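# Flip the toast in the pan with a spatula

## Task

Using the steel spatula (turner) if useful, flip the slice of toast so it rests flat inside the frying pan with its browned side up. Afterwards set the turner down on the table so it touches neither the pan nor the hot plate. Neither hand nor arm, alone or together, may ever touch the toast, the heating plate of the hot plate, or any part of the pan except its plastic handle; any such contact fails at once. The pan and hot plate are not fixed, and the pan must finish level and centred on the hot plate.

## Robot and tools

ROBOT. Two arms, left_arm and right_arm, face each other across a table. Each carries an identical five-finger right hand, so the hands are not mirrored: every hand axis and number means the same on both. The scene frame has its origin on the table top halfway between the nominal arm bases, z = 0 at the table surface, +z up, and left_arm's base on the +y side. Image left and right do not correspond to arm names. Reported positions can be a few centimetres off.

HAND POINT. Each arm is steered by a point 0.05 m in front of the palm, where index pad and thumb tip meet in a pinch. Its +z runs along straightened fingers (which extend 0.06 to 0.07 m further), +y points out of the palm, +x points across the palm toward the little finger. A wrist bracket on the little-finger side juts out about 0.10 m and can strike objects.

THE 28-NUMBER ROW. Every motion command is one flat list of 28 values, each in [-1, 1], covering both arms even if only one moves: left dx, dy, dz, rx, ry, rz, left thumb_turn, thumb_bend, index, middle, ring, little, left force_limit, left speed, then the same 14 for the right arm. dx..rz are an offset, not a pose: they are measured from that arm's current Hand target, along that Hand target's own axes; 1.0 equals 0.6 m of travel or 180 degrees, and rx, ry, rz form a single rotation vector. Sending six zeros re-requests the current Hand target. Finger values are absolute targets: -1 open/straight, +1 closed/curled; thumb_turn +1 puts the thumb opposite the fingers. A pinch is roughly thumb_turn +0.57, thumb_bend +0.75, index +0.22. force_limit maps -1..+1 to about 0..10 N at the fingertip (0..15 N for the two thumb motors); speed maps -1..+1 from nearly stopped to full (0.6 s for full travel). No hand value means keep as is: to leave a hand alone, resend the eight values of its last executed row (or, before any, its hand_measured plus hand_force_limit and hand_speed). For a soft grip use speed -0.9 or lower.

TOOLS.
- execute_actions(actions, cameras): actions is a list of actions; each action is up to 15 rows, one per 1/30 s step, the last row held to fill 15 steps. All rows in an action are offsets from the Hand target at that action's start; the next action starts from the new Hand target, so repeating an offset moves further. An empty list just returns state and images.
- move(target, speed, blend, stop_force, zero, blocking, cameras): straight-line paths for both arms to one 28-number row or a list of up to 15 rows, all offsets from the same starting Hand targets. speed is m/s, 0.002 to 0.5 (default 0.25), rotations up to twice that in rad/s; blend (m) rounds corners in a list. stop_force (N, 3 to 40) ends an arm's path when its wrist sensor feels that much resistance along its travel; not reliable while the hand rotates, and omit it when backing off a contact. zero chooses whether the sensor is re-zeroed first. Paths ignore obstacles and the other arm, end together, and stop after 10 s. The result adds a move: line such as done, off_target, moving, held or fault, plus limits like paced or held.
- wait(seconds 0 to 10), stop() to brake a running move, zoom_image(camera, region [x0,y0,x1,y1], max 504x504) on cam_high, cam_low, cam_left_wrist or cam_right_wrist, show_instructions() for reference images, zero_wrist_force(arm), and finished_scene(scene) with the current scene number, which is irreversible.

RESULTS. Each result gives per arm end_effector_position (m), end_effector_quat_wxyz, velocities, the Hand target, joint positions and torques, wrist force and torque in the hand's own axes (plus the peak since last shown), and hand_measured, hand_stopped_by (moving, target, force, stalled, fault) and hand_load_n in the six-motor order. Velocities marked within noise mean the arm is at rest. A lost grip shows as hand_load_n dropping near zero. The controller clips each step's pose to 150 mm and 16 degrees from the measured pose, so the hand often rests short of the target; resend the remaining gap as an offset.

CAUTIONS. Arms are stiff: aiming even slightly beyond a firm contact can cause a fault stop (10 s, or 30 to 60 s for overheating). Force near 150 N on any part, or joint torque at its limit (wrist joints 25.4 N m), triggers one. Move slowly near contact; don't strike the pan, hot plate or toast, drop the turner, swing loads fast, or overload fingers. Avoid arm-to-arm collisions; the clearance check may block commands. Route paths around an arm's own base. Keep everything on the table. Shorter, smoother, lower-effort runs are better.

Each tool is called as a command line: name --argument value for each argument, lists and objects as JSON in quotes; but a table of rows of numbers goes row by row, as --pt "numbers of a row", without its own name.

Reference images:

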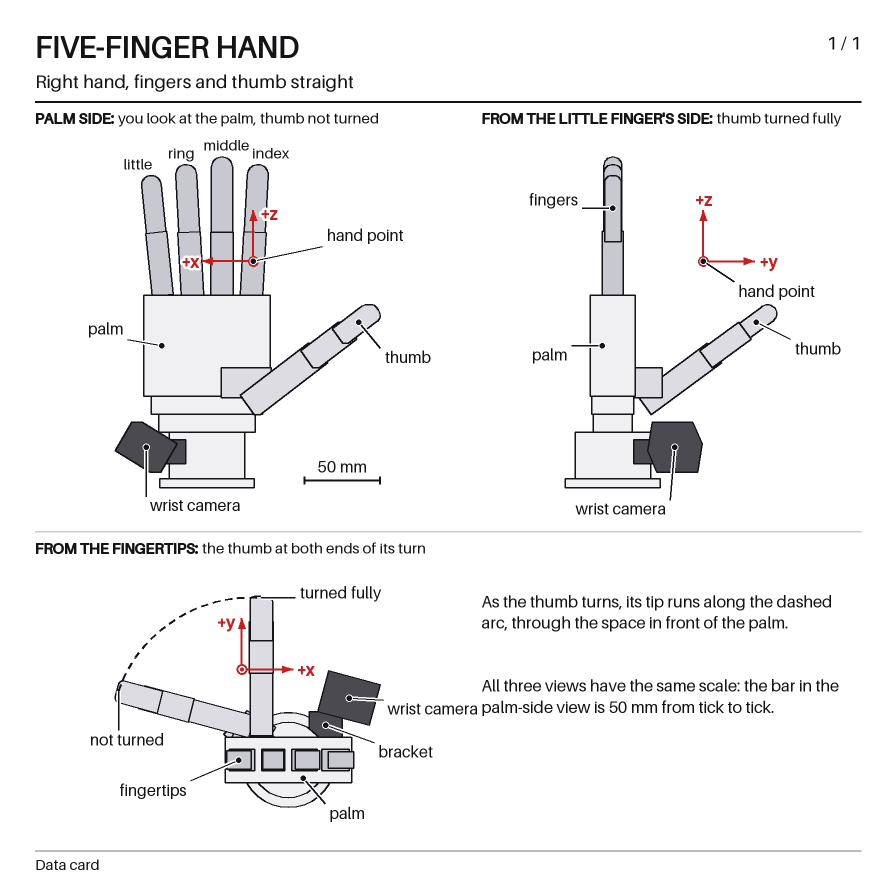

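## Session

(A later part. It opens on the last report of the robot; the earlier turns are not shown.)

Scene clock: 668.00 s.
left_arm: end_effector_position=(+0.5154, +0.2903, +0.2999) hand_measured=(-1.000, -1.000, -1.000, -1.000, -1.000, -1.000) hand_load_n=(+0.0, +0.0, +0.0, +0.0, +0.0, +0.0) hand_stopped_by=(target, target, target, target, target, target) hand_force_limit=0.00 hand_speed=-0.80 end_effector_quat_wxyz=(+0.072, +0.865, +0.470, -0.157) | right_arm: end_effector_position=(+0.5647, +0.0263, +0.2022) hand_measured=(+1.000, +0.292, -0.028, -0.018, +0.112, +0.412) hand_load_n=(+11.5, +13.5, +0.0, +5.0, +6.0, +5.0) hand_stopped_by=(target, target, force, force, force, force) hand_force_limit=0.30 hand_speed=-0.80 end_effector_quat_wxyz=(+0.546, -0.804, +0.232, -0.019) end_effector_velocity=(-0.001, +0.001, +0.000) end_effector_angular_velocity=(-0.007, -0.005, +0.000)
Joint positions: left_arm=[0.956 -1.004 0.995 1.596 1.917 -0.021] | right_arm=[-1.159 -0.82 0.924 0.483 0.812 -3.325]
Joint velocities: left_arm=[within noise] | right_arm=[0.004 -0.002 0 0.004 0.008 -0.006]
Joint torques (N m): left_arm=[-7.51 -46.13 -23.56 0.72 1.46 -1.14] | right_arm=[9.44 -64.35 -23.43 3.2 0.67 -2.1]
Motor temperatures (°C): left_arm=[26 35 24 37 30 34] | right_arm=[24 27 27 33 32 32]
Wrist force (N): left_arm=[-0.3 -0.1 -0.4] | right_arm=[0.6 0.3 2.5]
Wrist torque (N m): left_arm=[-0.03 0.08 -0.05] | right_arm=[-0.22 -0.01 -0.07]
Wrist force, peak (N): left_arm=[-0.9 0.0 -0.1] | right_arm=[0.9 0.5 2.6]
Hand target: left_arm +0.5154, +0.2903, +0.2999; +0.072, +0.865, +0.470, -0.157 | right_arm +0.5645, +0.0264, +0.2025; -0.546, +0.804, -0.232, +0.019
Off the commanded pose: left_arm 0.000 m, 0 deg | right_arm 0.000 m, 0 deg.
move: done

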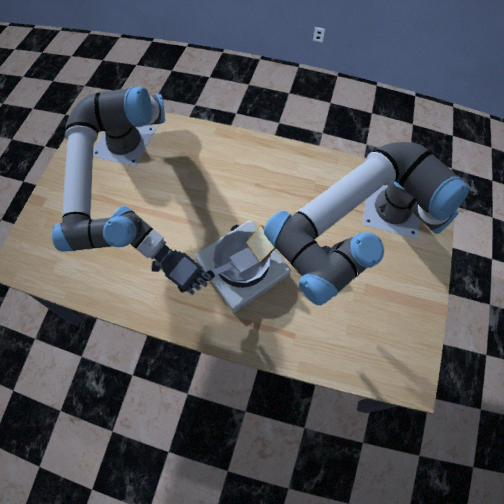

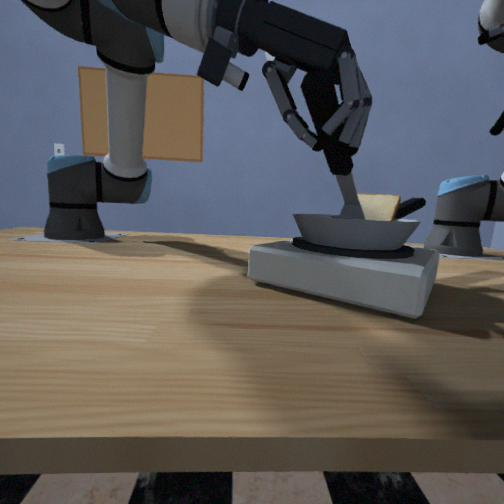

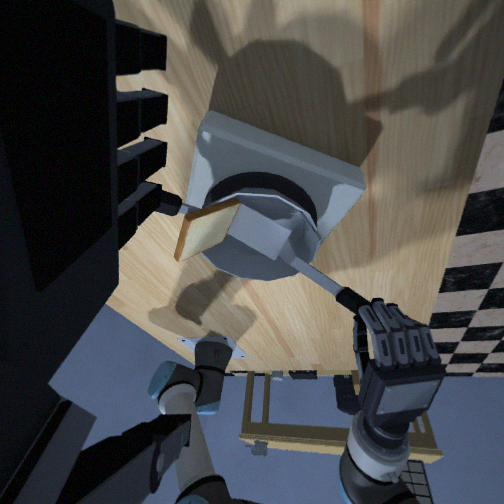

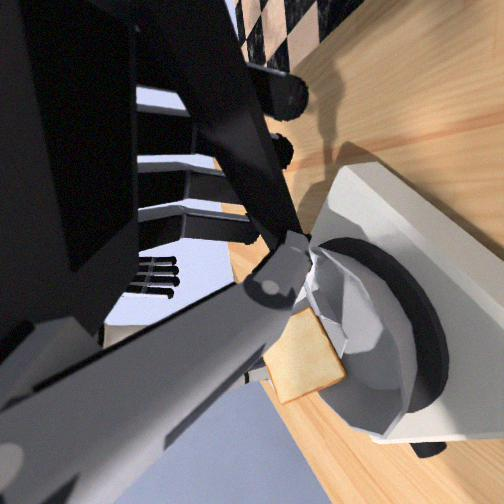

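move --target '[0,0,0,0,0,0,-1,-1,-1,-1,-1,-1,0,-0.8,-0.0314,0.0027,0.0110,0,0,0,1,0.3,0.35,0.35,0.85,0.95,0.3,-0.8]' --speed 0.02 --stop_force 3

zoom_image --camera "cam_left_wrist" --region '[140, 170, 340, 370]'

zoom_image --camera "cam_low" --region '[280, 120, 430, 260]'

zoom_image --camera "cam_high" --region '[190, 210, 300, 320]'

Scene clock: 676.53 s.
left_arm: end_effector_position=(+0.5154, +0.2903, +0.2999) hand_measured=(-1.000, -1.000, -1.000, -1.000, -1.000, -1.000) hand_load_n=(+0.0, +0.0, +0.0, +0.0, +0.0, +0.0) hand_stopped_by=(target, target, target, target, target, target) hand_force_limit=0.00 hand_speed=-0.80 end_effector_quat_wxyz=(+0.072, +0.865, +0.470, -0.157) | right_arm: end_effector_position=(+0.5491, +0.0391, +0.2026) hand_measured=(+1.000, +0.292, -0.028, -0.018, +0.112, +0.412) hand_load_n=(+11.0, +14.0, +0.0, +4.0, +6.0, +5.0) hand_stopped_by=(target, target, force, force, force, force) hand_force_limit=0.30 hand_speed=-0.80 end_effector_quat_wxyz=(+0.546, -0.804, +0.232, -0.019)
Joint positions: left_arm=[0.956 -1.004 0.995 1.596 1.917 -0.021] | right_arm=[-1.13 -0.839 0.954 0.457 0.836 -3.304]
Joint velocities: within noise
Joint torques (N m): left_arm=[-6.8 -46.75 -24.3 0.85 1.62 -1.03] | right_arm=[-7.86 -35.81 -31.11 2.83 -2.57 -2.27]
Motor temperatures (°C): left_arm=[26 35 24 37 30 34] | right_arm=[24 27 27 33 32 32]
Wrist force (N): left_arm=[-0.3 -0.2 -0.1] | right_arm=[1.0 0.0 1.6]
Wrist torque (N m): left_arm=[-0.05 0.07 -0.05] | right_arm=[-0.31 -0.07 -0.11]
Wrist force, peak (N): left_arm=[-0.9 -0.2 0.0] | right_arm=[1.0 0.3 2.6]
Hand target: left_arm +0.5154, +0.2903, +0.2999; +0.072, +0.865, +0.470, -0.157 | right_arm +0.5491, +0.0391, +0.2026; -0.546, +0.804, -0.232, +0.019
Off the commanded pose: left_arm 0.000 m, 0 deg | right_arm 0.000 m, 0 deg.
move: done

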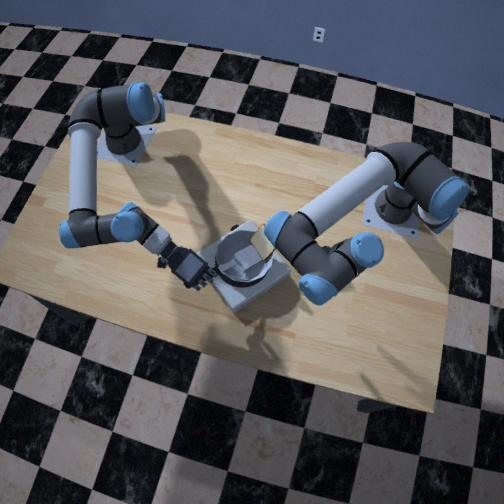

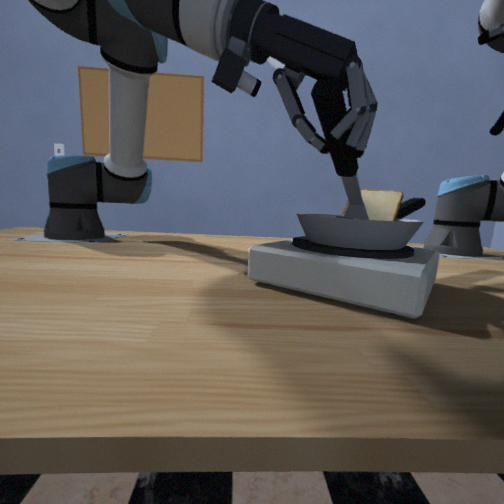

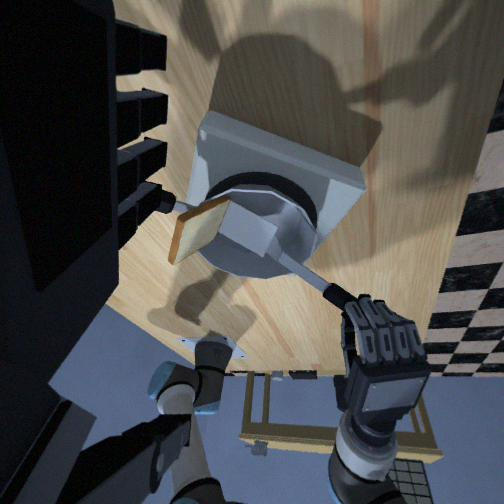

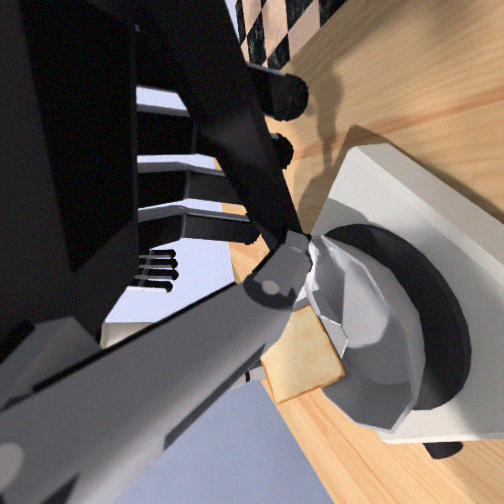

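Scaled by 2.520.

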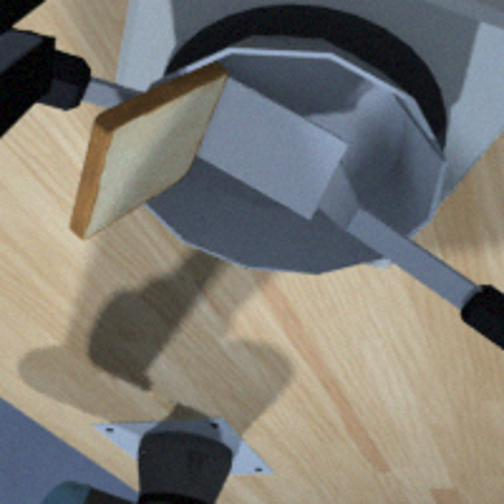

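Scaled by 3.360.

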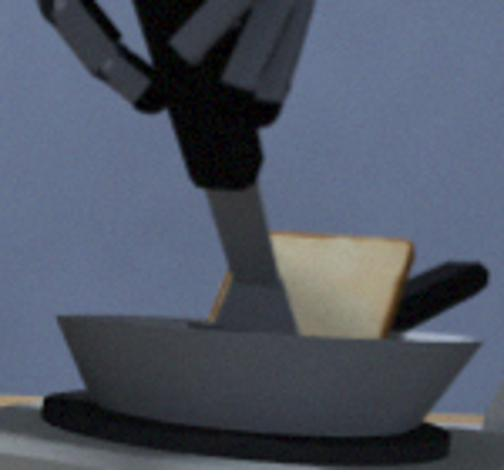

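Scaled by 4.582.

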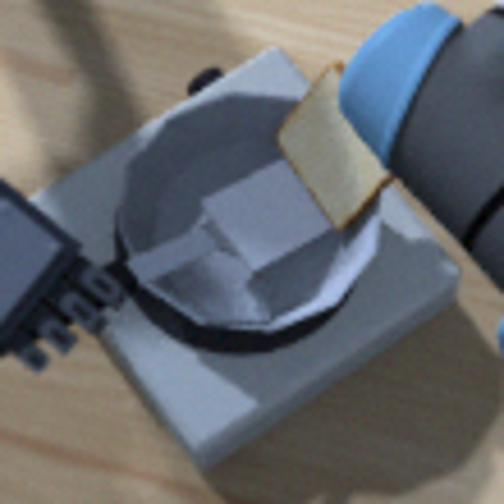

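move --target '[0,0,0,0,0,0,-1,-1,-1,-1,-1,-1,0,-0.8,-0.0044,-0.0177,-0.0082,0,0,0,1,0.3,0.35,0.35,0.85,0.95,0.3,-0.8]' --speed 0.03

zoom_image --camera "cam_left_wrist" --region '[140, 170, 340, 370]'

zoom_image --camera "cam_low" --region '[280, 120, 430, 260]'

zoom_image --camera "cam_high" --region '[190, 210, 300, 320]'

Scene clock: 689.53 s.
left_arm: end_effector_position=(+0.5154, +0.2903, +0.2999) hand_measured=(-1.000, -1.000, -1.000, -1.000, -1.000, -1.000) hand_load_n=(+0.0, +0.0, -0.5, +0.0, -0.5, +0.0) hand_stopped_by=(target, target, target, target, target, target) hand_force_limit=0.00 hand_speed=-0.80 end_effector_quat_wxyz=(+0.072, +0.865, +0.470, -0.157) | right_arm: end_effector_position=(+0.5490, +0.0390, +0.2148) hand_measured=(+1.000, +0.292, -0.028, -0.018, +0.112, +0.412) hand_load_n=(+11.5, +13.5, +0.0, +5.0, +6.0, +5.0) hand_stopped_by=(target, target, force, force, force, force) hand_force_limit=0.30 hand_speed=-0.80 end_effector_quat_wxyz=(+0.546, -0.804, +0.232, -0.019)
Joint positions: left_arm=[0.956 -1.004 0.995 1.596 1.917 -0.021] | right_arm=[-1.131 -0.843 0.929 0.486 0.836 -3.304]
Joint velocities: within noise
Joint torques (N m): left_arm=[-6.74 -45.82 -24.11 0.73 1.39 -0.92] | right_arm=[-8.08 -52.42 -9.65 -2.62 -2.5 -2.36]
Motor temperatures (°C): left_arm=[26 35 24 37 30 34] | right_arm=[24 27 27 33 32 32]
Wrist force (N): left_arm=[-0.5 -0.1 0.0] | right_arm=[0.6 0.3 2.3]
Wrist torque (N m): left_arm=[-0.06 0.11 -0.07] | right_arm=[-0.18 -0.01 -0.04]
Wrist force, peak (N): left_arm=[-1.0 -0.1 0.1] | right_arm=[0.7 0.7 2.6]
Hand target: left_arm +0.5154, +0.2903, +0.2999; +0.072, +0.865, +0.470, -0.157 | right_arm +0.5490, +0.0390, +0.2146; -0.546, +0.804, -0.232, +0.019
Off the commanded pose: left_arm 0.000 m, 0 deg | right_arm 0.000 m, 0 deg.
move: done

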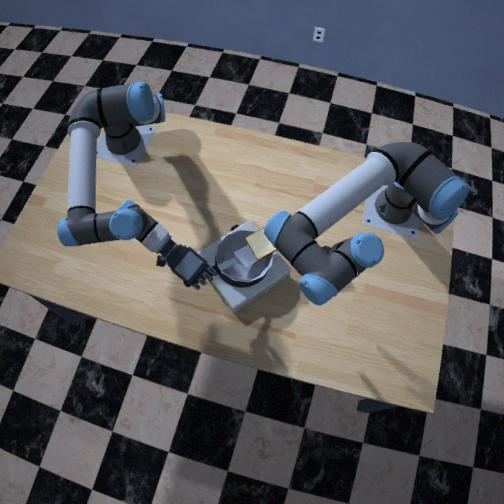

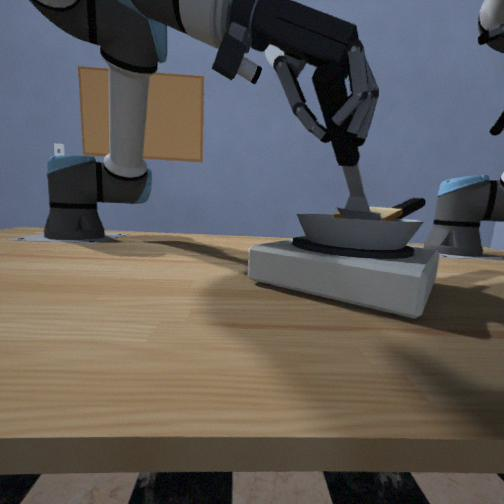

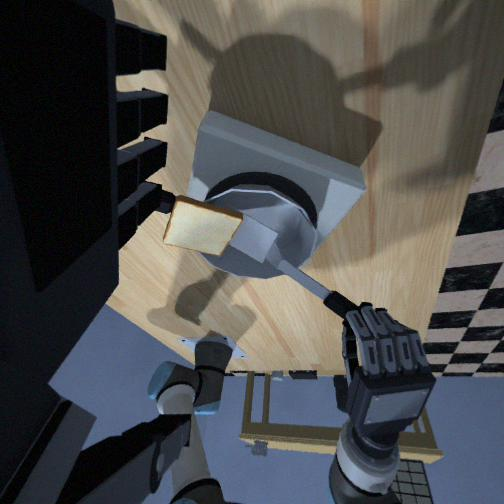

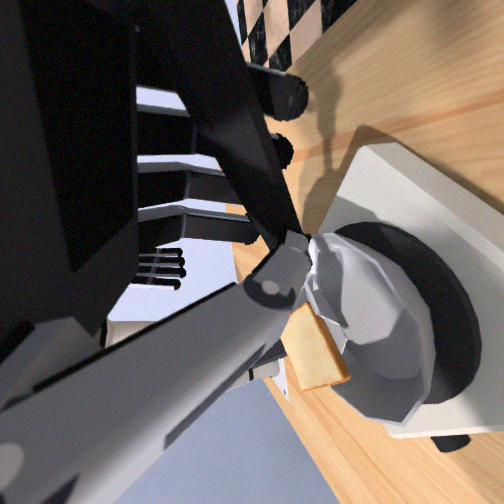

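Scaled by 2.520.

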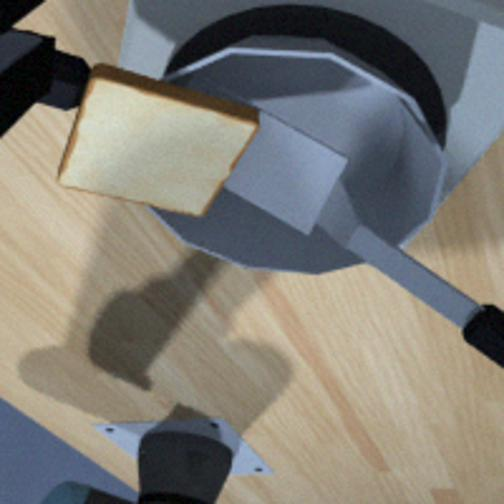

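Scaled by 3.360.

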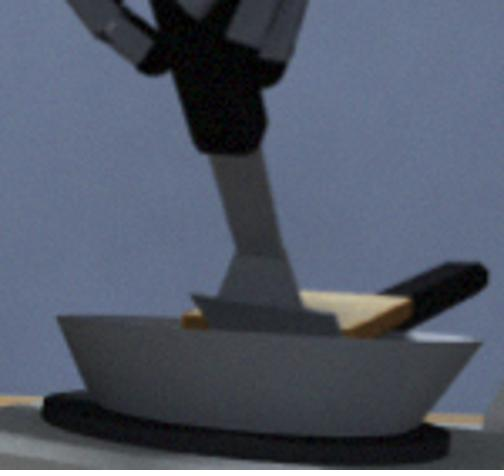

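Scaled by 4.582.

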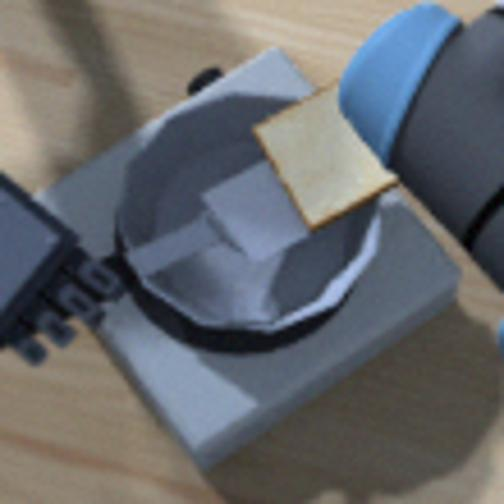

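move --target '[0,0,0,0,0,0,-1,-1,-1,-1,-1,-1,0,-0.8,0.0569,0.0800,0.0256,0.0219,-0.038,0.071,1,0.3,0.35,0.35,0.85,0.95,0.3,-0.8]' --speed 0.05

zoom_image --camera "cam_left_wrist" --region '[140, 170, 340, 370]'

zoom_image --camera "cam_low" --region '[280, 120, 430, 260]'

zoom_image --camera "cam_high" --region '[190, 210, 300, 320]'

Scene clock: 714.43 s.
left_arm: end_effector_position=(+0.5154, +0.2903, +0.2999) hand_measured=(-1.000, -1.000, -1.000, -1.000, -1.000, -1.000) hand_load_n=(+0.0, +0.0, +0.0, +0.0, +0.0, +0.0) hand_stopped_by=(target, target, target, target, target, target) hand_force_limit=0.00 hand_speed=-0.80 end_effector_quat_wxyz=(+0.072, +0.865, +0.470, -0.157) | right_arm: end_effector_position=(+0.5670, +0.0246, +0.1579) hand_measured=(+1.000, +0.292, -0.028, -0.018, +0.112, +0.412) hand_load_n=(+11.0, +13.5, +0.0, +4.5, +5.5, +4.5) hand_stopped_by=(target, target, force, force, force, force) hand_force_limit=0.30 hand_speed=-0.80 end_effector_quat_wxyz=(+0.585, -0.754, +0.287, +0.082) end_effector_velocity=(+0.000, -0.001, +0.000) end_effector_angular_velocity=(-0.004, -0.002, -0.002)
Joint positions: left_arm=[0.956 -1.004 0.995 1.596 1.917 -0.021] | right_arm=[-1.211 -0.763 1.023 0.266 0.645 -3.074]
Joint velocities: left_arm=[within noise] | right_arm=[0 -0.002 0.001 0.006 0.004 -0.005]
Joint torques (N m): left_arm=[-6.44 -45.41 -25.63 0.8 1.6 -0.68] | right_arm=[6.6 -63.65 -25.33 3.69 0.57 -1.89]
Motor temperatures (°C): left_arm=[26 35 24 37 30 34] | right_arm=[24 27 27 33 31 32]
Wrist force (N): left_arm=[-0.4 -0.4 0.0] | right_arm=[0.6 0.1 2.6]
Wrist torque (N m): left_arm=[-0.10 0.08 -0.06] | right_arm=[-0.26 0.01 -0.08]
Wrist force, peak (N): left_arm=[-0.9 -0.2 -0.1] | right_arm=[0.5 0.1 3.0]
Hand target: left_arm +0.5154, +0.2903, +0.2999; +0.072, +0.865, +0.470, -0.157 | right_arm +0.5669, +0.0247, +0.1582; -0.585, +0.754, -0.287, -0.081
Off the commanded pose: left_arm 0.000 m, 0 deg | right_arm 0.000 m, 0 deg.
move: done

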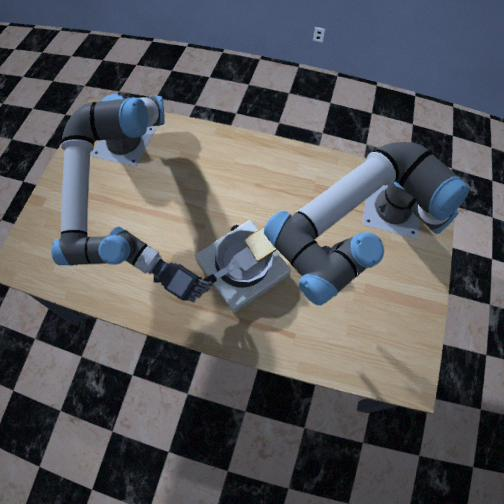

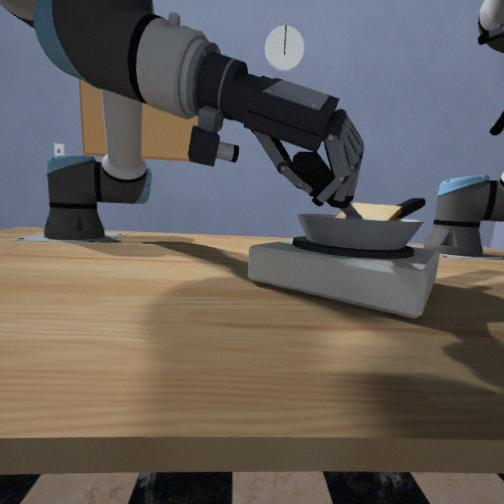

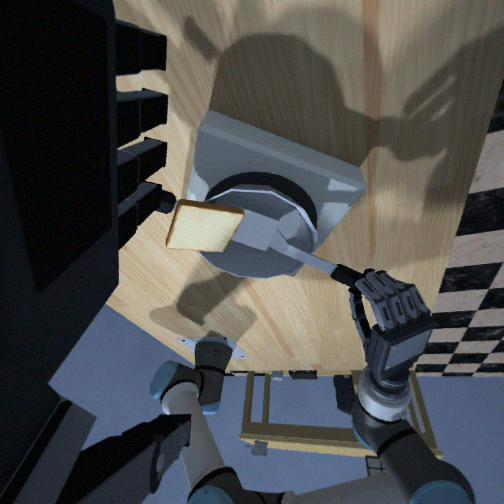

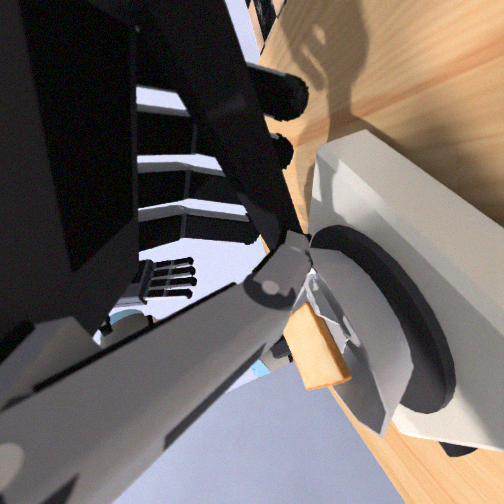

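Scaled by 2.520.

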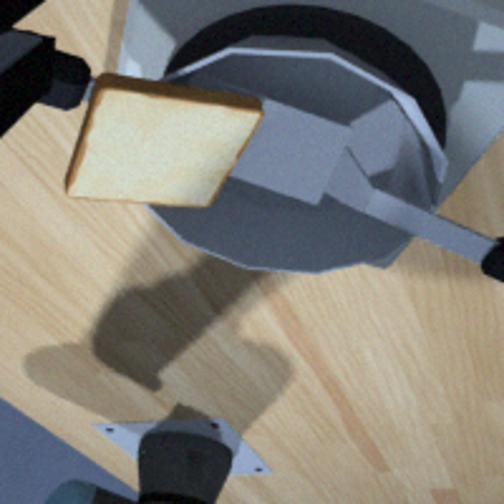

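Scaled by 3.360.

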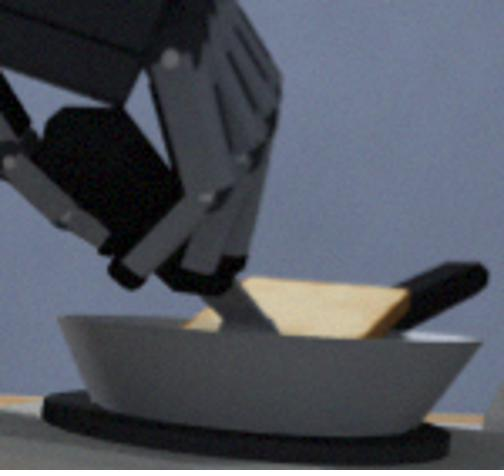

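Scaled by 4.582.

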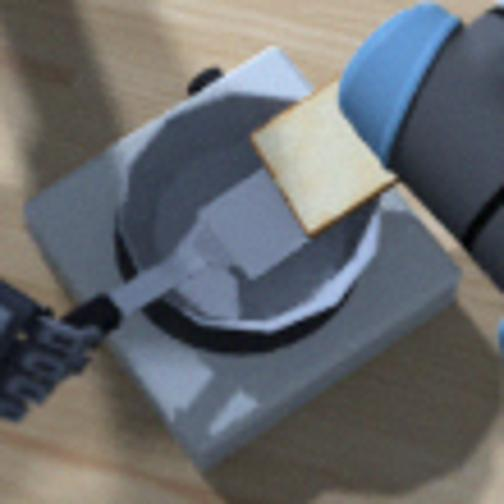

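move --target '[0,0,0,0,0,0,-1,-1,-1,-1,-1,-1,0,-0.8,-0.0556,-0.0418,-0.0055,-0.0190,0.0329,-0.0615,1,0.3,0.35,0.35,0.85,0.95,0.3,-0.8]' --speed 0.05

zoom_image --camera "cam_left_wrist" --region '[140, 170, 340, 370]'

zoom_image --camera "cam_low" --region '[280, 120, 430, 260]'

zoom_image --camera "cam_high" --region '[190, 210, 300, 320]'

Scene clock: 735.23 s.
left_arm: end_effector_position=(+0.5154, +0.2903, +0.2999) hand_measured=(-1.000, -1.000, -1.000, -1.000, -1.000, -1.000) hand_load_n=(+0.0, +0.0, +0.0, +0.0, +0.0, +0.0) hand_stopped_by=(target, target, target, target, target, target) hand_force_limit=0.00 hand_speed=-0.80 end_effector_quat_wxyz=(+0.072, +0.865, +0.470, -0.157) | right_arm: end_effector_position=(+0.5519, +0.0367, +0.1957) hand_measured=(+1.000, +0.292, -0.028, -0.018, +0.112, +0.412) hand_load_n=(+10.5, +14.5, +0.0, +4.0, +5.5, +5.5) hand_stopped_by=(target, target, force, force, force, force) hand_force_limit=0.30 hand_speed=-0.80 end_effector_quat_wxyz=(+0.552, -0.799, +0.240, -0.006) end_effector_velocity=(-0.001, +0.001, +0.001) end_effector_angular_velocity=(+0.007, +0.005, +0.002)
Joint positions: left_arm=[0.956 -1.004 0.995 1.596 1.917 -0.021] | right_arm=[-1.143 -0.829 0.966 0.434 0.808 -3.278]
Joint velocities: left_arm=[within noise] | right_arm=[-0.001 0 0.001 -0.005 -0.007 0.008]
Joint torques (N m): left_arm=[-5.81 -45.84 -25.32 0.85 1.47 -0.94] | right_arm=[-9.08 -37.24 -16.18 -1.77 -2.48 2.68]
Motor temperatures (°C): left_arm=[26 35 24 37 30 34] | right_arm=[24 27 27 33 31 32]
Wrist force (N): left_arm=[-0.5 0.1 -0.1] | right_arm=[1.2 -0.5 1.2]
Wrist torque (N m): left_arm=[-0.02 0.11 -0.06] | right_arm=[-0.29 -0.14 -0.02]
Wrist force, peak (N): left_arm=[-0.6 -0.5 -0.7] | right_arm=[0.2 0.4 3.1]
Hand target: left_arm +0.5154, +0.2903, +0.2999; +0.072, +0.865, +0.470, -0.157 | right_arm +0.5520, +0.0366, +0.1954; -0.552, +0.799, -0.240, +0.006
Off the commanded pose: left_arm 0.000 m, 0 deg | right_arm 0.000 m, 0 deg.
move: done

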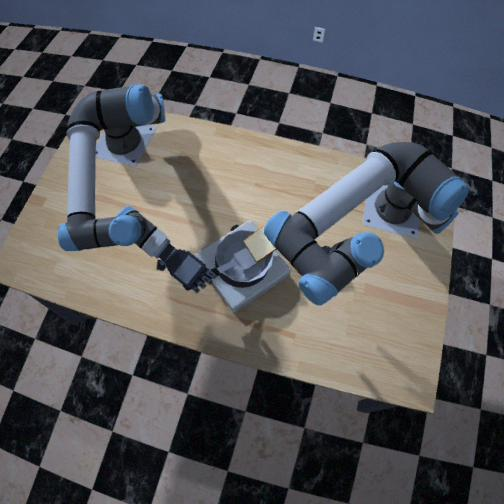

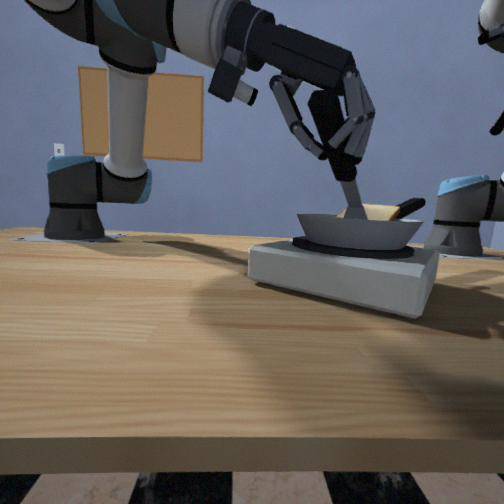

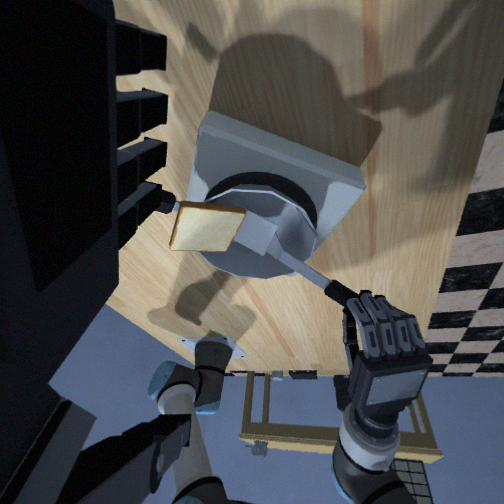

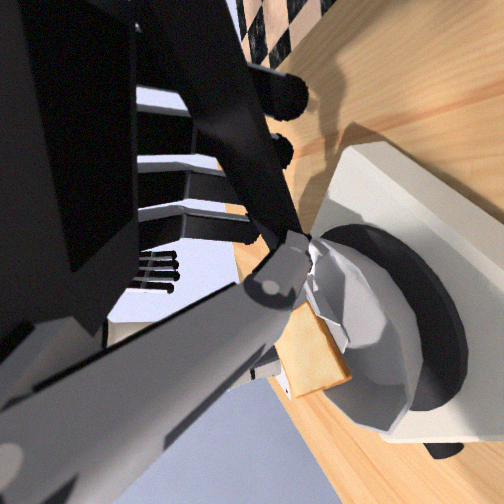

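Scaled by 2.520.

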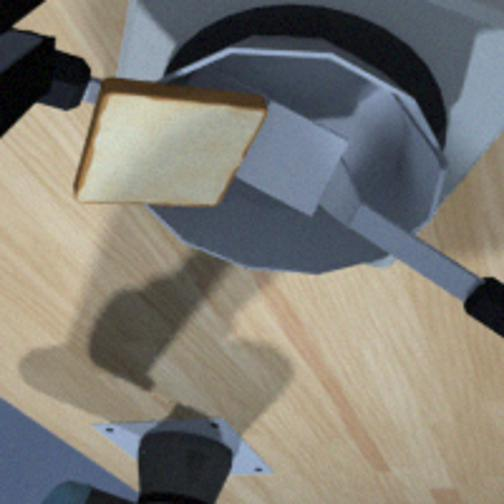

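Scaled by 3.360.

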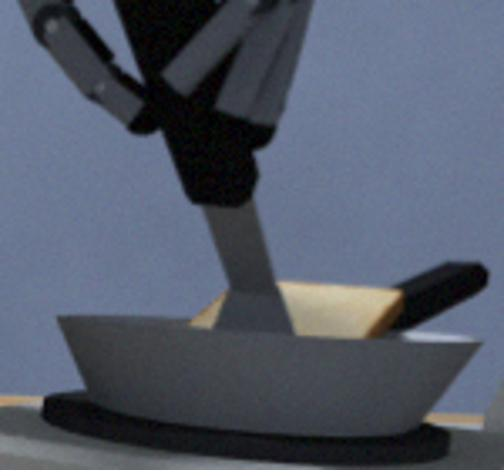

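Scaled by 4.582.

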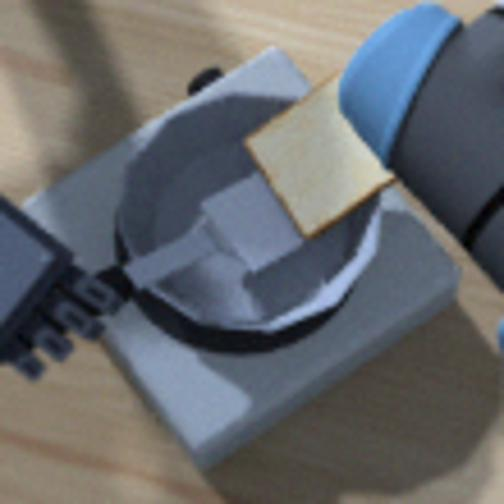

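move --target '[0,0,0,0,0,0,-1,-1,-1,-1,-1,-1,0,-0.8,0.0467,-0.0055,-0.0172,0,0,0,1,0.3,0.35,0.35,0.85,0.95,0.3,-0.8]' --speed 0.04

zoom_image --camera "cam_left_wrist" --region '[140, 170, 340, 370]'

zoom_image --camera "cam_low" --region '[280, 120, 430, 260]'

zoom_image --camera "cam_high" --region '[190, 210, 300, 320]'

Scene clock: 744.27 s.
left_arm: end_effector_position=(+0.5154, +0.2903, +0.2999) hand_measured=(-1.000, -1.000, -1.000, -1.000, -1.000, -1.000) hand_load_n=(+0.0, +0.0, +0.0, +0.0, +0.0, +0.0) hand_stopped_by=(target, target, target, target, target, target) hand_force_limit=0.00 hand_speed=-0.80 end_effector_quat_wxyz=(+0.072, +0.865, +0.470, -0.157) | right_arm: end_effector_position=(+0.5753, +0.0175, +0.1951) hand_measured=(+1.000, +0.292, -0.028, -0.018, +0.112, +0.412) hand_load_n=(+11.5, +13.5, +0.0, +5.0, +6.0, +5.0) hand_stopped_by=(target, target, force, force, force, force) hand_force_limit=0.30 hand_speed=-0.80 end_effector_quat_wxyz=(+0.552, -0.799, +0.240, -0.006)
Joint positions: left_arm=[0.956 -1.004 0.995 1.596 1.917 -0.021] | right_arm=[-1.186 -0.799 0.917 0.476 0.772 -3.311]
Joint velocities: within noise
Joint torques (N m): left_arm=[-5.06 -45.24 -25.06 0.69 1.45 -0.67] | right_arm=[8.13 -66.41 -11.56 -1.89 1.41 2.49]
Motor temperatures (°C): left_arm=[26 35 24 37 30 34] | right_arm=[24 27 27 33 31 32]
Wrist force (N): left_arm=[-0.6 -0.3 -0.5] | right_arm=[0.7 0.1 2.3]
Wrist torque (N m): left_arm=[-0.05 0.13 -0.07] | right_arm=[-0.25 0.00 -0.06]
Wrist force, peak (N): left_arm=[-0.8 -0.1 -0.3] | right_arm=[0.6 0.2 2.7]
Hand target: left_arm +0.5154, +0.2903, +0.2999; +0.072, +0.865, +0.470, -0.157 | right_arm +0.5752, +0.0176, +0.1952; -0.552, +0.799, -0.240, +0.006
Off the commanded pose: left_arm 0.000 m, 0 deg | right_arm 0.000 m, 0 deg.
move: done

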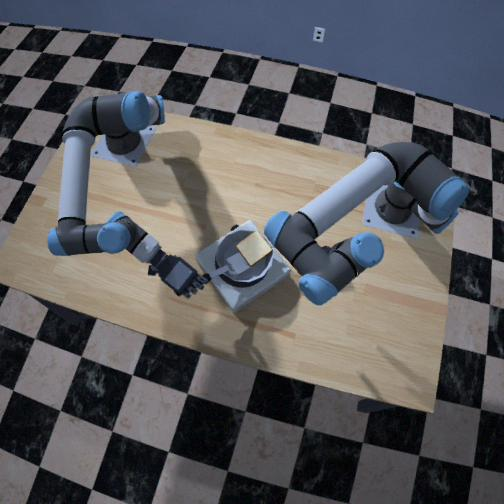

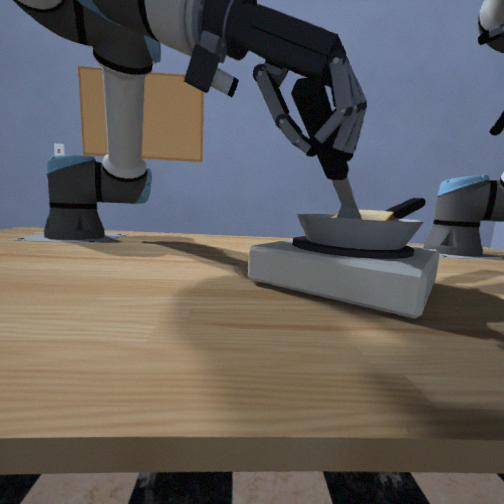

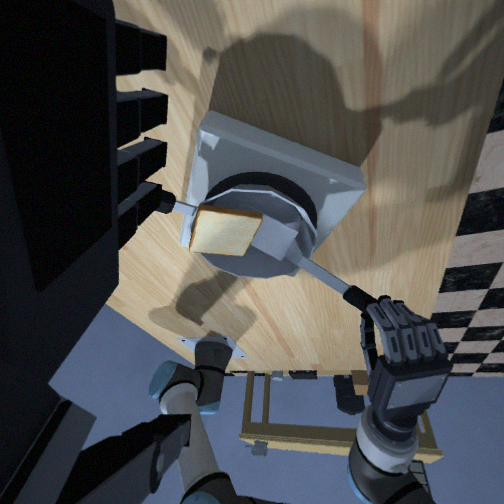

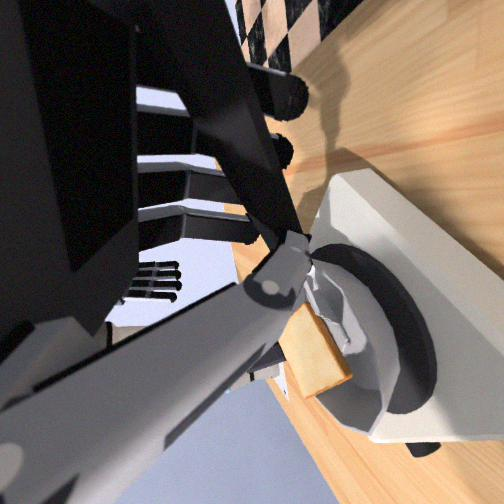

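Scaled by 2.520.

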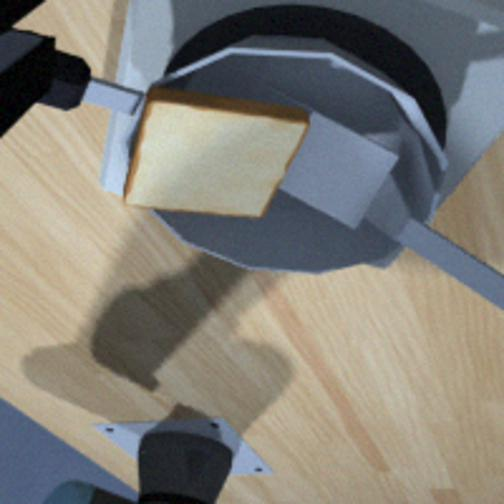

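Scaled by 3.360.

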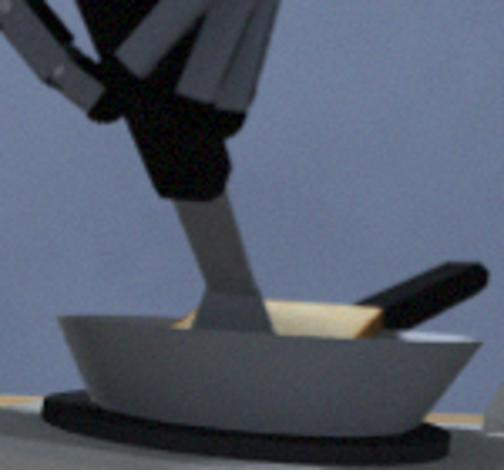

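Scaled by 4.582.

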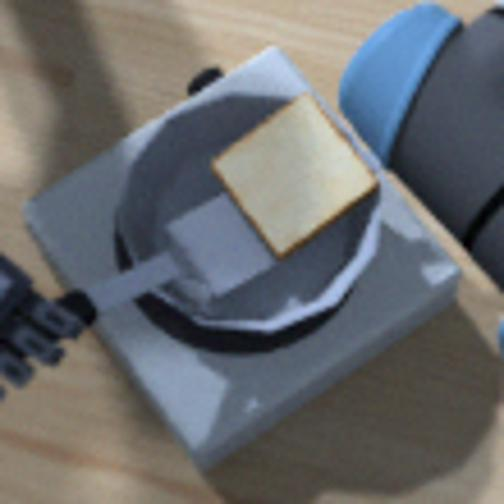

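move --target '[0,0,0,0,0,0,-1,-1,-1,-1,-1,-1,0,-0.8,0.0234,-0.0028,-0.0086,0,0,0,1,0.3,0.35,0.35,0.85,0.95,0.3,-0.8]' --speed 0.04

zoom_image --camera "cam_left_wrist" --region '[140, 170, 340, 370]'

zoom_image --camera "cam_low" --region '[280, 120, 430, 260]'

zoom_image --camera "cam_high" --region '[190, 210, 300, 320]'

Scene clock: 751.17 s.
left_arm: end_effector_position=(+0.5154, +0.2903, +0.2999) hand_measured=(-1.000, -1.000, -1.000, -1.000, -1.000, -1.000) hand_load_n=(+0.0, +0.0, +0.0, +0.0, +0.0, +0.0) hand_stopped_by=(target, target, target, target, target, target) hand_force_limit=0.00 hand_speed=-0.80 end_effector_quat_wxyz=(+0.072, +0.865, +0.470, -0.157) | right_arm: end_effector_position=(+0.5870, +0.0079, +0.1950) hand_measured=(+1.000, +0.292, -0.028, -0.018, +0.112, +0.412) hand_load_n=(+11.5, +13.5, +0.0, +5.0, +6.0, +5.0) hand_stopped_by=(target, target, force, force, force, force) hand_force_limit=0.30 hand_speed=-0.80 end_effector_quat_wxyz=(+0.552, -0.799, +0.240, -0.006)
Joint positions: left_arm=[0.956 -1.004 0.995 1.596 1.917 -0.021] | right_arm=[-1.207 -0.781 0.888 0.499 0.755 -3.328]
Joint velocities: within noise
Joint torques (N m): left_arm=[-5.56 -45.61 -25.33 0.86 1.37 -0.67] | right_arm=[10.08 -63.61 -10.36 -1.56 0.84 2.05]
Motor temperatures (°C): left_arm=[26 35 24 36 30 34] | right_arm=[24 27 27 33 31 32]
Wrist force (N): left_arm=[-0.4 -0.2 0.1] | right_arm=[0.7 0.2 2.6]
Wrist torque (N m): left_arm=[-0.07 0.09 -0.06] | right_arm=[-0.22 -0.01 -0.05]
Wrist force, peak (N): left_arm=[-0.7 -0.3 -0.4] | right_arm=[0.5 0.0 2.8]
Hand target: left_arm +0.5154, +0.2903, +0.2999; +0.072, +0.865, +0.470, -0.157 | right_arm +0.5869, +0.0080, +0.1951; -0.552, +0.799, -0.240, +0.006
Off the commanded pose: left_arm 0.000 m, 0 deg | right_arm 0.000 m, 0 deg.
move: done

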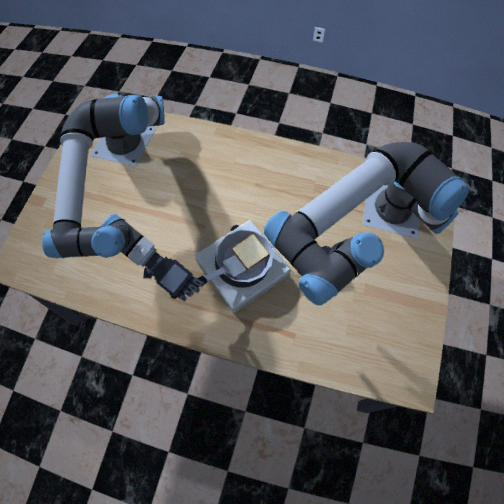

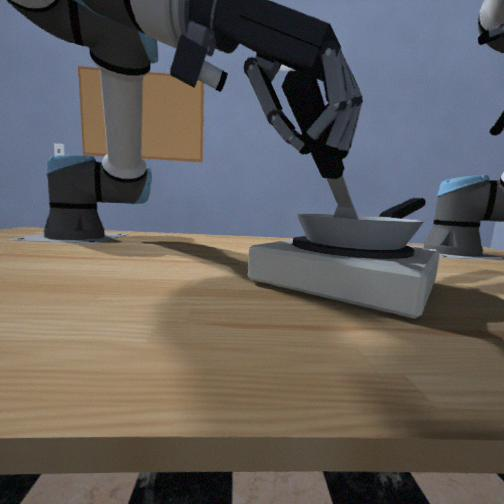

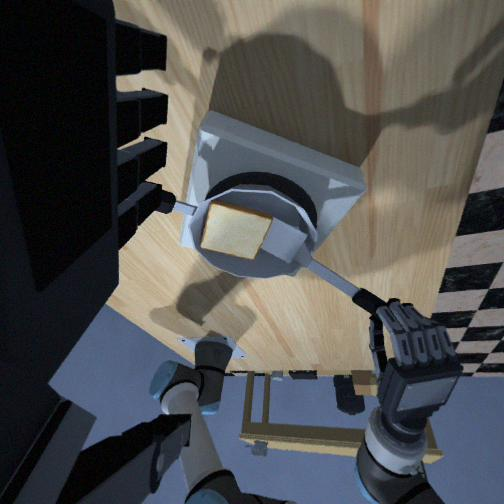

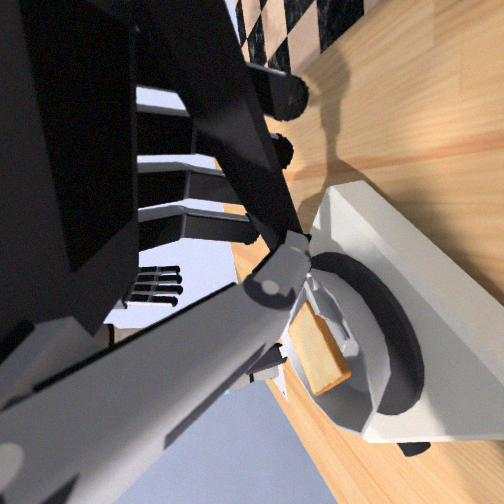

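Scaled by 2.520.

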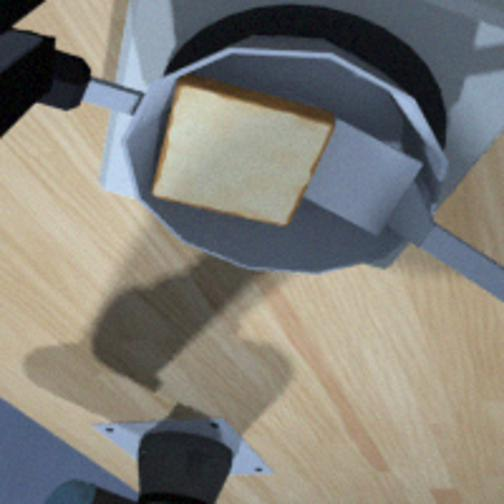

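Scaled by 3.360.

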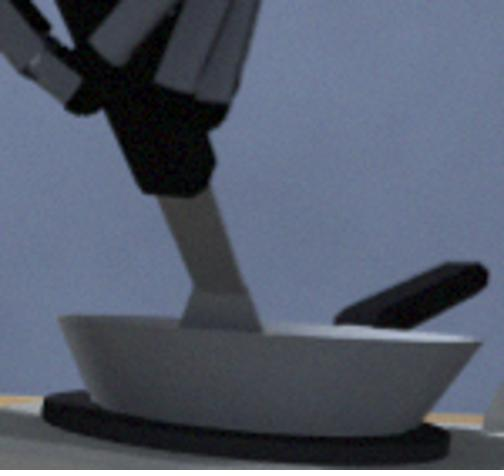

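Scaled by 4.582.

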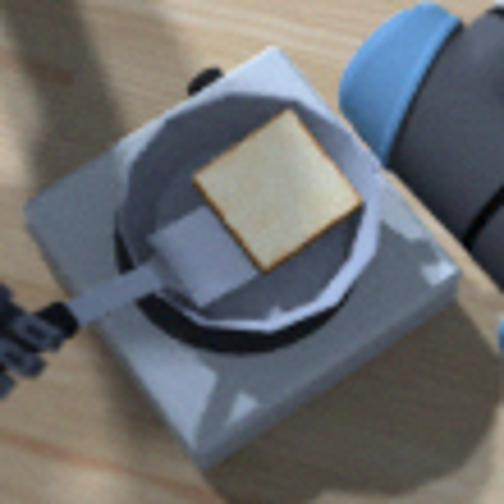

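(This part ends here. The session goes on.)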